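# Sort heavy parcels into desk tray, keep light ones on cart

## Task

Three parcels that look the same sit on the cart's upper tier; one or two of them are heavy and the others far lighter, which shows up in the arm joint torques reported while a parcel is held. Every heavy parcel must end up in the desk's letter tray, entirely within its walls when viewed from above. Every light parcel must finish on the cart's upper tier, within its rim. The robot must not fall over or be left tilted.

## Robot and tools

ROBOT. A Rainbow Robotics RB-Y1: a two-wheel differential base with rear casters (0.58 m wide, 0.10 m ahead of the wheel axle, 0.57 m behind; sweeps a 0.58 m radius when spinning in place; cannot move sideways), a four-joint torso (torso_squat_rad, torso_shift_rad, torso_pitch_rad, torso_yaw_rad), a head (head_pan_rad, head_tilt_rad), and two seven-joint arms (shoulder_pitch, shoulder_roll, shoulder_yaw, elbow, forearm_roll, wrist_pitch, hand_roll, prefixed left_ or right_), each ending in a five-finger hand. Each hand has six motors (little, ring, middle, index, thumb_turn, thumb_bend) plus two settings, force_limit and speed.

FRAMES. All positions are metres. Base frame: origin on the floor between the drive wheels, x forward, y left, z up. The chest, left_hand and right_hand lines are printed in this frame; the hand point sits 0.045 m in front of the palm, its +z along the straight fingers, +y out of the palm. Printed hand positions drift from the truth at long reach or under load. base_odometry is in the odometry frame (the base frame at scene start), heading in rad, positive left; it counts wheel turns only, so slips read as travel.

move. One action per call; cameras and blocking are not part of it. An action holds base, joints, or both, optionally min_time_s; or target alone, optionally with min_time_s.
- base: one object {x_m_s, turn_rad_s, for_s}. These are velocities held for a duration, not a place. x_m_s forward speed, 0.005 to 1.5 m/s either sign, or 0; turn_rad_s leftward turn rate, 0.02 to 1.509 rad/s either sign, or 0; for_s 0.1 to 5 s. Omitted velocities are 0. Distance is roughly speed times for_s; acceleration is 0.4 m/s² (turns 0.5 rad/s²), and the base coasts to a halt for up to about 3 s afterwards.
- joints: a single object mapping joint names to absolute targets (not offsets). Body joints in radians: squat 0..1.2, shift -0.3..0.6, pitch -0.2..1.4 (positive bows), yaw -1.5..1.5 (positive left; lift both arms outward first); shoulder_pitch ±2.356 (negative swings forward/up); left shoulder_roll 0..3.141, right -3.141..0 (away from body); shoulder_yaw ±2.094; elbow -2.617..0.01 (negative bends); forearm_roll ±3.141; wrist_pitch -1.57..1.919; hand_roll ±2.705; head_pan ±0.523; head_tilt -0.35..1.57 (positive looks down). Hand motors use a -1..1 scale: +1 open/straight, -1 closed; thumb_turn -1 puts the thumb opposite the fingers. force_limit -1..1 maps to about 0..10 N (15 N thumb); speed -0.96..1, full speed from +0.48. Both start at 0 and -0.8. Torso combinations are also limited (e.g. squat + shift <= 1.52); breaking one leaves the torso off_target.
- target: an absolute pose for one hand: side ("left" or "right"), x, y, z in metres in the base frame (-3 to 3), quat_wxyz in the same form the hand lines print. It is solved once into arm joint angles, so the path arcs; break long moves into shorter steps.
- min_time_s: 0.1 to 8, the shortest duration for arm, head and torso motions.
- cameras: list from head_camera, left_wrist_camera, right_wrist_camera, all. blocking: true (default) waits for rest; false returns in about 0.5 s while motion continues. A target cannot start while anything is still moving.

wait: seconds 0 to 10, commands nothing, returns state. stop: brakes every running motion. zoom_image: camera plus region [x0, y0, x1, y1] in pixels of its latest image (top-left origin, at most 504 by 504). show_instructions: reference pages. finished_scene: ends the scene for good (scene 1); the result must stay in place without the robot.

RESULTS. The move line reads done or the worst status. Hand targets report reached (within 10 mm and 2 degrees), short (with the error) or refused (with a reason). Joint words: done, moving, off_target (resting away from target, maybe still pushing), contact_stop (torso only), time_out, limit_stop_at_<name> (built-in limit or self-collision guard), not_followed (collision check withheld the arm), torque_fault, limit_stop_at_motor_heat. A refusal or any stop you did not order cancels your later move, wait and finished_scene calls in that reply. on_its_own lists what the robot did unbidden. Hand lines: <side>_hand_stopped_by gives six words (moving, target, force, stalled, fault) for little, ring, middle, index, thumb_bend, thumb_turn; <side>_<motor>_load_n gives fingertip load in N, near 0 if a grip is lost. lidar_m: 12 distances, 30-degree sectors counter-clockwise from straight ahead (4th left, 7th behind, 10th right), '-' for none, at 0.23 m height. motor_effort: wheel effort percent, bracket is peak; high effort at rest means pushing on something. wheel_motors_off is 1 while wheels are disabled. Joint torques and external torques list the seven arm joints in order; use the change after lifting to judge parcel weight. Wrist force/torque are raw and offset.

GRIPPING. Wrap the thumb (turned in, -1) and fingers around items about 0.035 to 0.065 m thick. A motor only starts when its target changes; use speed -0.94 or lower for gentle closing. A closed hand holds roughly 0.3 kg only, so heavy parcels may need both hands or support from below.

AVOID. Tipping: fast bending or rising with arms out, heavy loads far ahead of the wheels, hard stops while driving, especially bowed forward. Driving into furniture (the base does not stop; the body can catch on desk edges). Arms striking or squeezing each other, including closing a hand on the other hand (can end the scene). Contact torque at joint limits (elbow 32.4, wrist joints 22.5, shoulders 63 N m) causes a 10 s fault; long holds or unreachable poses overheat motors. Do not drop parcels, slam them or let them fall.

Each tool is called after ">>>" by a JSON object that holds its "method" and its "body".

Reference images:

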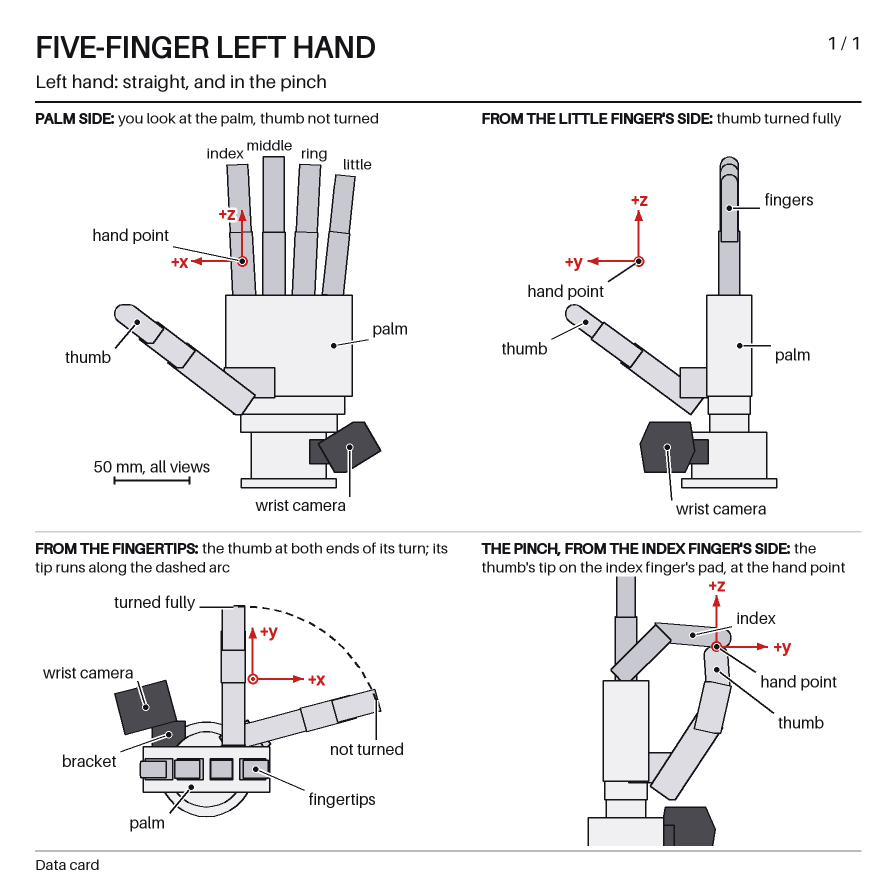

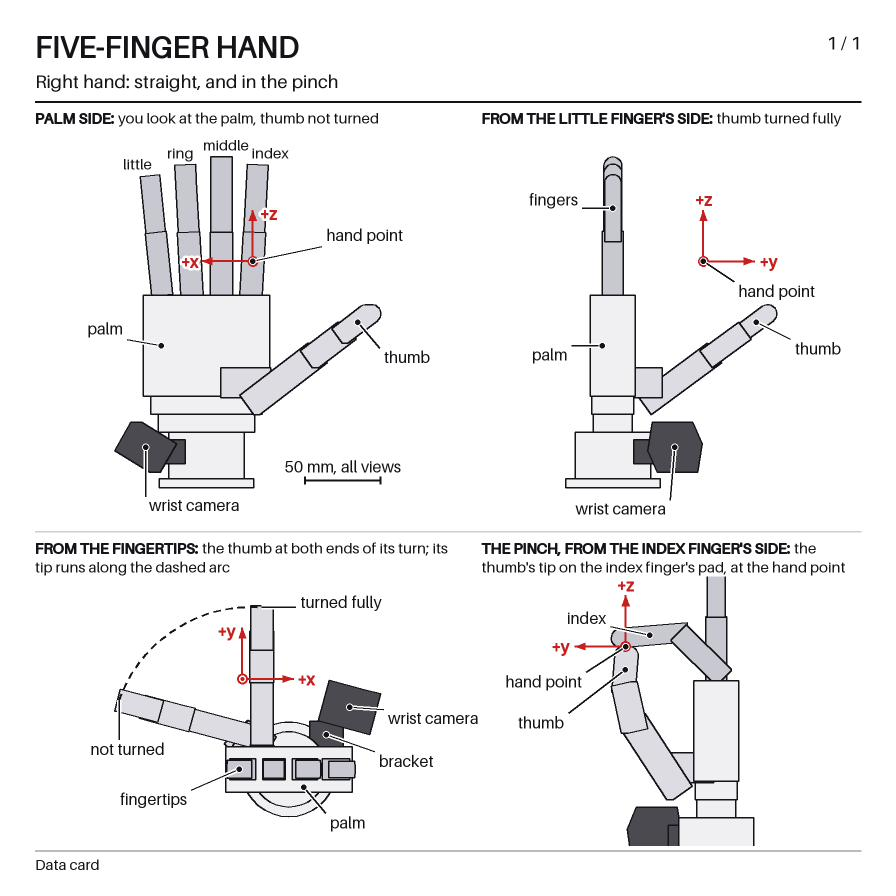

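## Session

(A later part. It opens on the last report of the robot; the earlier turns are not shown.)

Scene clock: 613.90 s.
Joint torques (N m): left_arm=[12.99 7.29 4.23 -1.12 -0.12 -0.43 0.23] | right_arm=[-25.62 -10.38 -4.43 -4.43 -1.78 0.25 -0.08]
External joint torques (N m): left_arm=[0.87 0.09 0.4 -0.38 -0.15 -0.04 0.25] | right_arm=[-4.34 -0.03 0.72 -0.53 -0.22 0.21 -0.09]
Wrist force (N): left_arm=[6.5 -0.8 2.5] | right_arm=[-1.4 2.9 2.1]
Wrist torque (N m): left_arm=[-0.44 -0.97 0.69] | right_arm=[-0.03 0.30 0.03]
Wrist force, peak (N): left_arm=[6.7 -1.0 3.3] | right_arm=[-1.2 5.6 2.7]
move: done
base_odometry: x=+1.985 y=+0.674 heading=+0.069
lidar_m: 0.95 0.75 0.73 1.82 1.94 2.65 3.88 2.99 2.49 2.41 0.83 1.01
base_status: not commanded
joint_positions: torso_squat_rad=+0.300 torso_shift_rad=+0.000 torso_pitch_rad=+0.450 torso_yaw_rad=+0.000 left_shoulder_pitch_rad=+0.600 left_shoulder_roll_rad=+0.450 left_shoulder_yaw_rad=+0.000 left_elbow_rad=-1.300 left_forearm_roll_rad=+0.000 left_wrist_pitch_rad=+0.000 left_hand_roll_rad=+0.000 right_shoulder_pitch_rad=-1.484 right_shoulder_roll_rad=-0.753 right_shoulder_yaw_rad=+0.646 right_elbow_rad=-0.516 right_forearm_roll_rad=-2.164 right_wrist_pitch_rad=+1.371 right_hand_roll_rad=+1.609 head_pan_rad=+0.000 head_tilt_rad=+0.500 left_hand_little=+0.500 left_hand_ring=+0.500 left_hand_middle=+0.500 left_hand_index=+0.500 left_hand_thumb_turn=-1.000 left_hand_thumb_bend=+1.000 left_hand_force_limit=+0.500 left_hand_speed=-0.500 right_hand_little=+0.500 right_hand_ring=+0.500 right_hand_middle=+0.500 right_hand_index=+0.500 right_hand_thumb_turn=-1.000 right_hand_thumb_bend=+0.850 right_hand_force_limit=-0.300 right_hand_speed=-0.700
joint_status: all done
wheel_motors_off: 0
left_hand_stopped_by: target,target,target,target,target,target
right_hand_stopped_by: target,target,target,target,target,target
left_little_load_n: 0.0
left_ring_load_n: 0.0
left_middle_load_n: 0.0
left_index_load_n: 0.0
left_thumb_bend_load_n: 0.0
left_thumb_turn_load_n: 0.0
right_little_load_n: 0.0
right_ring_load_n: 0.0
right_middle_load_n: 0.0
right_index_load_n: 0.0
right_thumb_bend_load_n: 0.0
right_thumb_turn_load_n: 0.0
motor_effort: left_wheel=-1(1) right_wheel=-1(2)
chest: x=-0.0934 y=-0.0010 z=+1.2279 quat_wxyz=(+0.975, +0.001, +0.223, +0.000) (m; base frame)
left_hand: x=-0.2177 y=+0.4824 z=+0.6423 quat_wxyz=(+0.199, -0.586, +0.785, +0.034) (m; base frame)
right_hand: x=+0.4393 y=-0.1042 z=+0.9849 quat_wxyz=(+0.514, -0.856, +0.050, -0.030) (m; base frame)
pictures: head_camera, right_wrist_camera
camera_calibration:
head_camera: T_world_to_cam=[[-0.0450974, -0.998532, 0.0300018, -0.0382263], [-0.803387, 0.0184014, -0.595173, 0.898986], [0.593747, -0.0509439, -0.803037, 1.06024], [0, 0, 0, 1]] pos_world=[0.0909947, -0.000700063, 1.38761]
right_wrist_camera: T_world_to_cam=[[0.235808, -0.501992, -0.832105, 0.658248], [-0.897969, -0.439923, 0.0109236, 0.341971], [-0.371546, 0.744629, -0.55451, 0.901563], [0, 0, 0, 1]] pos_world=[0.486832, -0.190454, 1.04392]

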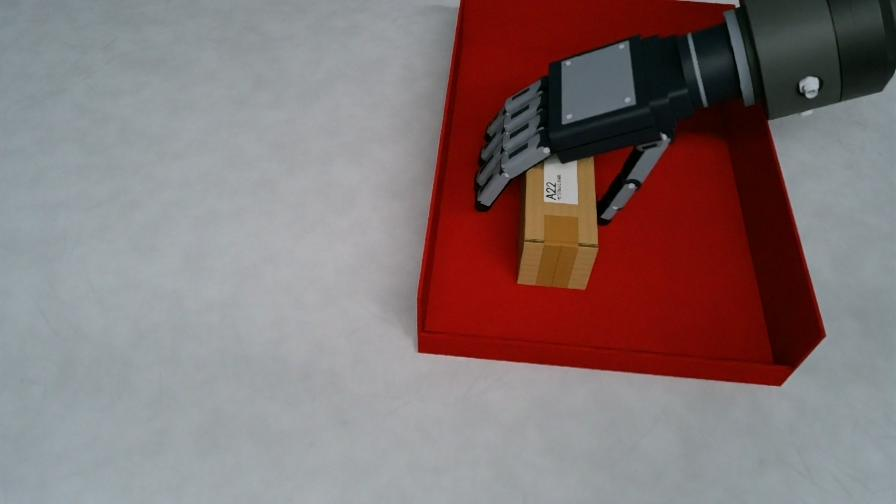

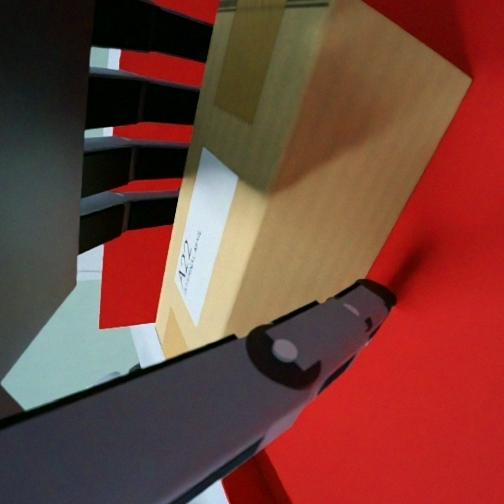

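Released. Raise the hand straight up.

>>> {"method": "move", "body": {"joints": {"right_hand_thumb_bend": 1.0}, "cameras": []}}

>>> {"method": "move", "body": {"target": {"side": "right", "x": 0.4395, "y": -0.1025, "z": 1.05, "quat_wxyz": [0.5141, -0.8558, 0.0494, -0.0297]}, "min_time_s": 1.5, "cameras": ["head_camera"]}}

>>> {"method": "move", "body": {"target": {"side": "right", "x": 0.42, "y": -0.13, "z": 1.14, "quat_wxyz": [0.5141, -0.8558, 0.0494, -0.0297]}, "min_time_s": 1.2, "cameras": ["head_camera"]}}

>>> {"method": "move", "body": {"base": {"x_m_s": -0.3, "for_s": 1.8}, "joints": {"head_tilt_rad": 0.35}, "cameras": ["head_camera"]}}

>>> {"method": "zoom_image", "body": {"camera": "head_camera", "region": [300, 0, 700, 300]}}

Scene clock: 620.53 s.
Joint torques (N m): left_arm=[13 7.5 4.17 -1.16 -0.16 -0.52 0.26] | right_arm=[-25.43 -10.41 -4.26 -3.54 -1.66 0.29 -0.1]
External joint torques (N m): left_arm=[0.87 0.3 0.34 -0.43 -0.19 -0.13 0.28] | right_arm=[-4.15 -0.05 0.88 0.36 -0.1 0.25 -0.11]
Wrist force (N): left_arm=[6.6 -1.2 2.5] | right_arm=[-1.0 3.0 2.7]
Wrist torque (N m): left_arm=[-0.48 -0.99 0.73] | right_arm=[0.01 0.28 0.06]
Wrist force, peak (N): left_arm=[6.9 -1.1 3.0] | right_arm=[-0.9 3.9 2.3]
move: done
base_odometry: x=+1.985 y=+0.674 heading=+0.069
lidar_m: 0.96 0.75 0.72 1.84 1.93 2.65 3.89 2.98 2.48 2.40 0.84 1.00
base_status: not commanded
joint_positions: torso_squat_rad=+0.300 torso_shift_rad=+0.000 torso_pitch_rad=+0.450 torso_yaw_rad=+0.000 left_shoulder_pitch_rad=+0.600 left_shoulder_roll_rad=+0.450 left_shoulder_yaw_rad=+0.000 left_elbow_rad=-1.300 left_forearm_roll_rad=+0.000 left_wrist_pitch_rad=+0.000 left_hand_roll_rad=+0.000 right_shoulder_pitch_rad=-1.484 right_shoulder_roll_rad=-0.753 right_shoulder_yaw_rad=+0.646 right_elbow_rad=-0.516 right_forearm_roll_rad=-2.164 right_wrist_pitch_rad=+1.371 right_hand_roll_rad=+1.609 head_pan_rad=+0.000 head_tilt_rad=+0.500 left_hand_little=+0.500 left_hand_ring=+0.500 left_hand_middle=+0.500 left_hand_index=+0.500 left_hand_thumb_turn=-1.000 left_hand_thumb_bend=+1.000 left_hand_force_limit=+0.500 left_hand_speed=-0.500 right_hand_little=+0.500 right_hand_ring=+0.500 right_hand_middle=+0.500 right_hand_index=+0.500 right_hand_thumb_turn=-1.000 right_hand_thumb_bend=+1.000 right_hand_force_limit=-0.300 right_hand_speed=-0.700
joint_status: all done
wheel_motors_off: 0
left_hand_stopped_by: target,target,target,target,target,target
right_hand_stopped_by: target,target,target,target,target,target
left_little_load_n: 0.0
left_ring_load_n: 0.0
left_middle_load_n: 0.0
left_index_load_n: 0.0
left_thumb_bend_load_n: 0.0
left_thumb_turn_load_n: 0.5
right_little_load_n: 0.0
right_ring_load_n: 0.0
right_middle_load_n: 0.0
right_index_load_n: 0.0
right_thumb_bend_load_n: 0.0
right_thumb_turn_load_n: 0.0
motor_effort: left_wheel=+0(1) right_wheel=-1(2)
chest: x=-0.0934 y=-0.0010 z=+1.2279 quat_wxyz=(+0.975, +0.001, +0.223, +0.000) (m; base frame)
left_hand: x=-0.2177 y=+0.4824 z=+0.6423 quat_wxyz=(+0.199, -0.586, +0.785, +0.034) (m; base frame)
right_hand: x=+0.4393 y=-0.1042 z=+0.9849 quat_wxyz=(+0.514, -0.856, +0.050, -0.030) (m; base frame)
pictures: none
No camera images: "cameras" was empty.

Scene clock: 622.37 s.
Joint torques (N m): left_arm=[13.03 6.93 4.16 -1.07 -0.08 -0.51 0.25] | right_arm=[-25.23 -13.09 -7.61 -5.15 -1.57 -0.05 -0.18]
External joint torques (N m): left_arm=[0.9 -0.27 0.33 -0.34 -0.1 -0.12 0.27] | right_arm=[-3.93 -2.61 -1.25 -1.42 -0.02 0.2 -0.19]
Wrist force (N): left_arm=[6.6 -0.9 2.5] | right_arm=[-0.5 3.3 2.1]
Wrist torque (N m): left_arm=[-0.46 -0.97 0.72] | right_arm=[0.06 0.22 0.02]
Wrist force, peak (N): left_arm=[6.9 -1.1 2.7] | right_arm=[-1.3 3.9 2.2]
move: done
base_odometry: x=+1.985 y=+0.674 heading=+0.069
lidar_m: 0.96 0.73 0.74 1.84 1.93 2.65 3.88 2.97 2.47 2.41 0.84 1.01
base_status: not commanded
joint_positions: torso_squat_rad=+0.300 torso_shift_rad=+0.000 torso_pitch_rad=+0.450 torso_yaw_rad=+0.000 left_shoulder_pitch_rad=+0.600 left_shoulder_roll_rad=+0.450 left_shoulder_yaw_rad=+0.000 left_elbow_rad=-1.300 left_forearm_roll_rad=+0.000 left_wrist_pitch_rad=+0.000 left_hand_roll_rad=+0.000 right_shoulder_pitch_rad=-1.528 right_shoulder_roll_rad=-0.851 right_shoulder_yaw_rad=+0.639 right_elbow_rad=-0.691 right_forearm_roll_rad=-2.169 right_wrist_pitch_rad=+1.388 right_hand_roll_rad=+1.426 head_pan_rad=+0.000 head_tilt_rad=+0.500 left_hand_little=+0.500 left_hand_ring=+0.500 left_hand_middle=+0.500 left_hand_index=+0.500 left_hand_thumb_turn=-1.000 left_hand_thumb_bend=+1.000 left_hand_force_limit=+0.500 left_hand_speed=-0.500 right_hand_little=+0.500 right_hand_ring=+0.500 right_hand_middle=+0.500 right_hand_index=+0.500 right_hand_thumb_turn=-1.000 right_hand_thumb_bend=+1.000 right_hand_force_limit=-0.300 right_hand_speed=-0.700
joint_status: all done
wheel_motors_off: 0
left_hand_stopped_by: target,target,target,target,target,target
right_hand_stopped_by: target,target,target,target,target,target
left_little_load_n: 0.0
left_ring_load_n: 0.0
left_middle_load_n: 0.0
left_index_load_n: 0.0
left_thumb_bend_load_n: 0.0
left_thumb_turn_load_n: 0.0
right_little_load_n: 0.0
right_ring_load_n: 0.0
right_middle_load_n: 0.0
right_index_load_n: 0.0
right_thumb_bend_load_n: 0.0
right_thumb_turn_load_n: 0.0
motor_effort: left_wheel=+0(2) right_wheel=-1(2)
chest: x=-0.0934 y=-0.0010 z=+1.2279 quat_wxyz=(+0.975, +0.001, +0.223, +0.000) (m; base frame)
left_hand: x=-0.2177 y=+0.4824 z=+0.6423 quat_wxyz=(+0.199, -0.586, +0.785, +0.034) (m; base frame)
right_hand: x=+0.4386 y=-0.1022 z=+1.0494 quat_wxyz=(+0.516, -0.855, +0.047, -0.022) (m; base frame)
right_hand_status: reached (checked arc, planned for 1.5 s): 1 mm and 0.9 deg off.
pictures: head_camera
camera_calibration:
head_camera: T_world_to_cam=[[-0.0450974, -0.998532, 0.0300018, -0.0382263], [-0.803387, 0.0184014, -0.595173, 0.898986], [0.593747, -0.0509439, -0.803037, 1.06024], [0, 0, 0, 1]] pos_world=[0.0909947, -0.000700063, 1.38761]

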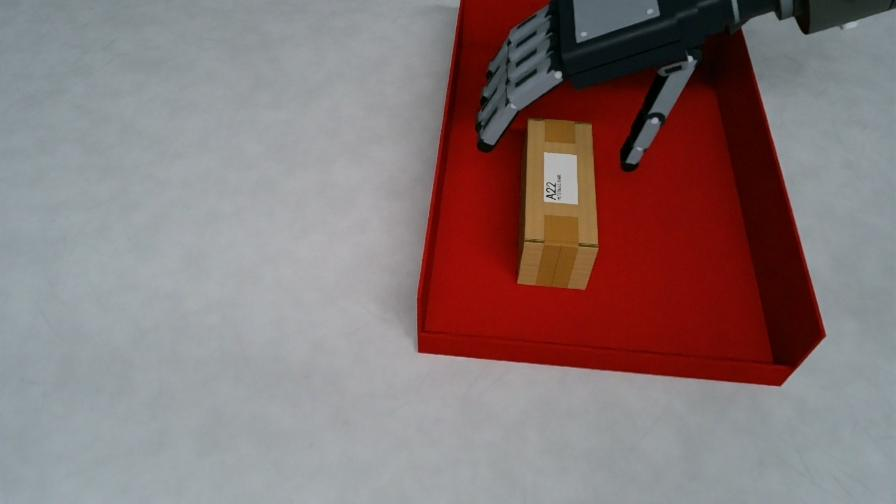

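Scene clock: 623.90 s.
Joint torques (N m): left_arm=[13.35 7.51 3.92 -1.05 -0.08 -0.52 0.24] | right_arm=[-23.27 -13.28 -8.69 -4.61 -1.43 -0.58 -0.07]
External joint torques (N m): left_arm=[1.23 0.3 0.09 -0.31 -0.11 -0.13 0.26] | right_arm=[-3.43 -2.35 -0.87 -1.66 0.02 0.05 -0.08]
Wrist force (N): left_arm=[6.3 -1.1 2.6] | right_arm=[-1.1 2.7 1.9]
Wrist torque (N m): left_arm=[-0.48 -0.94 0.71] | right_arm=[-0.06 0.30 -0.04]
Wrist force, peak (N): left_arm=[6.8 -1.4 2.6] | right_arm=[-1.8 3.3 2.5]
move: done
base_odometry: x=+1.985 y=+0.674 heading=+0.069
lidar_m: 0.97 0.76 0.74 1.84 1.94 2.63 3.88 2.99 2.49 2.41 0.84 1.00
base_status: not commanded
joint_positions: torso_squat_rad=+0.300 torso_shift_rad=+0.000 torso_pitch_rad=+0.450 torso_yaw_rad=+0.000 left_shoulder_pitch_rad=+0.600 left_shoulder_roll_rad=+0.450 left_shoulder_yaw_rad=+0.000 left_elbow_rad=-1.300 left_forearm_roll_rad=+0.000 left_wrist_pitch_rad=+0.000 left_hand_roll_rad=+0.000 right_shoulder_pitch_rad=-1.548 right_shoulder_roll_rad=-1.053 right_shoulder_yaw_rad=+0.587 right_elbow_rad=-0.948 right_forearm_roll_rad=-2.211 right_wrist_pitch_rad=+1.421 right_hand_roll_rad=+1.202 head_pan_rad=+0.000 head_tilt_rad=+0.500 left_hand_little=+0.500 left_hand_ring=+0.500 left_hand_middle=+0.500 left_hand_index=+0.500 left_hand_thumb_turn=-1.000 left_hand_thumb_bend=+1.000 left_hand_force_limit=+0.500 left_hand_speed=-0.500 right_hand_little=+0.500 right_hand_ring=+0.500 right_hand_middle=+0.500 right_hand_index=+0.500 right_hand_thumb_turn=-1.000 right_hand_thumb_bend=+1.000 right_hand_force_limit=-0.300 right_hand_speed=-0.700
joint_status: all done
wheel_motors_off: 0
left_hand_stopped_by: target,target,target,target,target,target
right_hand_stopped_by: target,target,target,target,target,target
left_little_load_n: 0.0
left_ring_load_n: 0.0
left_middle_load_n: 0.0
left_index_load_n: 0.0
left_thumb_bend_load_n: 0.0
left_thumb_turn_load_n: 0.0
right_little_load_n: 0.0
right_ring_load_n: 0.0
right_middle_load_n: 0.0
right_index_load_n: 0.0
right_thumb_bend_load_n: 0.0
right_thumb_turn_load_n: 0.0
motor_effort: left_wheel=+0(2) right_wheel=-1(2)
chest: x=-0.0934 y=-0.0010 z=+1.2278 quat_wxyz=(+0.975, +0.001, +0.223, +0.000) (m; base frame)
left_hand: x=-0.2177 y=+0.4824 z=+0.6423 quat_wxyz=(+0.199, -0.586, +0.785, +0.034) (m; base frame)
right_hand: x=+0.4198 y=-0.1300 z=+1.1395 quat_wxyz=(+0.514, -0.856, +0.049, -0.028) (m; base frame)
right_hand_status: reached (checked arc, planned for 1.2 s): 1 mm and 0.1 deg off.
pictures: head_camera
camera_calibration:
head_camera: T_world_to_cam=[[-0.0450958, -0.998532, 0.0300031, -0.0382282], [-0.803387, 0.0183993, -0.595173, 0.898986], [0.593747, -0.0509439, -0.803037, 1.06024], [0, 0, 0, 1]] pos_world=[0.0909947, -0.000700066, 1.38761]

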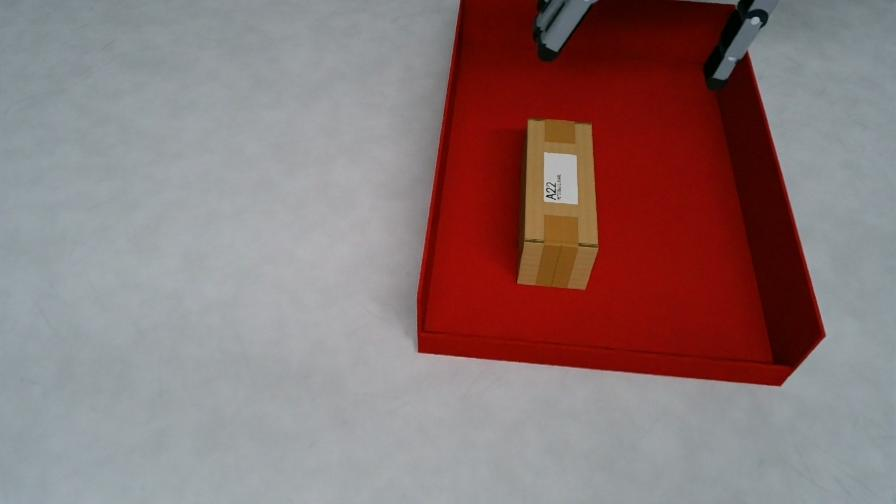

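Scene clock: 627.03 s.
Joint torques (N m): left_arm=[12.72 7.7 3.96 -1 -0.19 -0.54 0.3] | right_arm=[-23.04 -12.95 -7.79 -4.01 -1.56 -0.74 -0.24]
External joint torques (N m): left_arm=[0.6 0.5 0.13 -0.26 -0.22 -0.15 0.31] | right_arm=[-3.2 -2.03 0.02 -1.07 -0.1 -0.11 -0.24]
Wrist force (N): left_arm=[6.2 -1.2 2.8] | right_arm=[-1.1 2.8 2.1]
Wrist torque (N m): left_arm=[-0.52 -0.91 0.71] | right_arm=[0.00 0.33 -0.04]
Wrist force, peak (N): left_arm=[7.1 -0.6 2.7] | right_arm=[-1.4 3.9 2.4]
move: done
base_odometry: x=+1.446 y=+0.636 heading=+0.069
lidar_m: 1.51 1.17 1.92 1.85 1.98 2.08 3.34 3.15 2.47 2.40 2.08 1.24
base_status: done (sent for 1.8 of 1.8 s)
joint_positions: torso_squat_rad=+0.300 torso_shift_rad=+0.000 torso_pitch_rad=+0.450 torso_yaw_rad=+0.000 left_shoulder_pitch_rad=+0.600 left_shoulder_roll_rad=+0.450 left_shoulder_yaw_rad=+0.000 left_elbow_rad=-1.300 left_forearm_roll_rad=+0.000 left_wrist_pitch_rad=+0.000 left_hand_roll_rad=+0.000 right_shoulder_pitch_rad=-1.548 right_shoulder_roll_rad=-1.053 right_shoulder_yaw_rad=+0.587 right_elbow_rad=-0.948 right_forearm_roll_rad=-2.211 right_wrist_pitch_rad=+1.421 right_hand_roll_rad=+1.202 head_pan_rad=+0.000 head_tilt_rad=+0.350 left_hand_little=+0.500 left_hand_ring=+0.500 left_hand_middle=+0.500 left_hand_index=+0.500 left_hand_thumb_turn=-1.000 left_hand_thumb_bend=+1.000 left_hand_force_limit=+0.500 left_hand_speed=-0.500 right_hand_little=+0.500 right_hand_ring=+0.500 right_hand_middle=+0.500 right_hand_index=+0.500 right_hand_thumb_turn=-1.000 right_hand_thumb_bend=+1.000 right_hand_force_limit=-0.300 right_hand_speed=-0.700
joint_status: all done
wheel_motors_off: 0
left_hand_stopped_by: target,target,target,target,target,target
right_hand_stopped_by: target,target,target,target,target,target
left_little_load_n: 0.0
left_ring_load_n: 0.0
left_middle_load_n: 0.0
left_index_load_n: 0.0
left_thumb_bend_load_n: 0.0
left_thumb_turn_load_n: 0.0
right_little_load_n: 0.0
right_ring_load_n: 0.0
right_middle_load_n: 0.0
right_index_load_n: 0.0
right_thumb_bend_load_n: 0.0
right_thumb_turn_load_n: 0.0
motor_effort: left_wheel=-6(17) right_wheel=+7(18)
chest: x=-0.0934 y=-0.0010 z=+1.2278 quat_wxyz=(+0.975, +0.001, +0.223, +0.000) (m; base frame)
left_hand: x=-0.2177 y=+0.4824 z=+0.6423 quat_wxyz=(+0.199, -0.586, +0.785, +0.034) (m; base frame)
right_hand: x=+0.4198 y=-0.1300 z=+1.1396 quat_wxyz=(+0.514, -0.856, +0.049, -0.028) (m; base frame)
pictures: head_camera
camera_calibration:
head_camera: T_world_to_cam=[[-0.0492831, -0.99852, 0.0229973, -0.0283601], [-0.705486, 0.0185028, -0.708483, 1.05613], [0.707009, -0.0511405, -0.705353, 0.922173], [0, 0, 0, 1]] pos_world=[0.0917045, -0.00069915, 1.39936]

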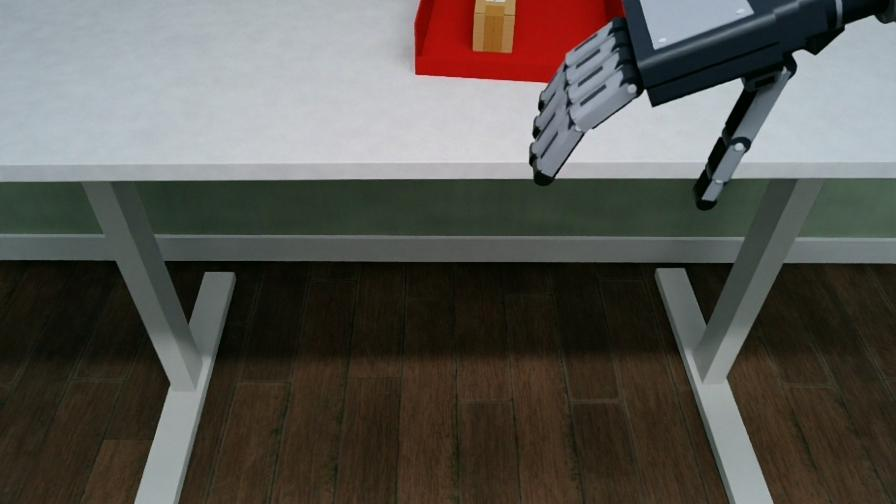

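Scaled by 1.260.

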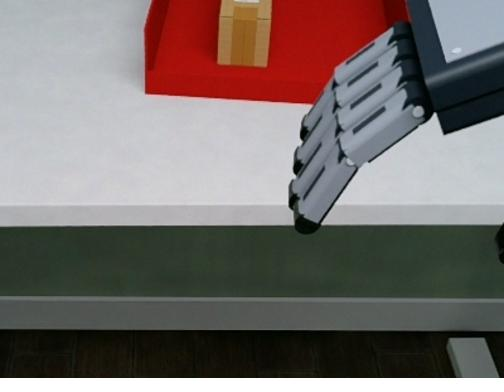

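>>> {"method": "finished_scene", "body": {}}

The scene is finished: the task was done.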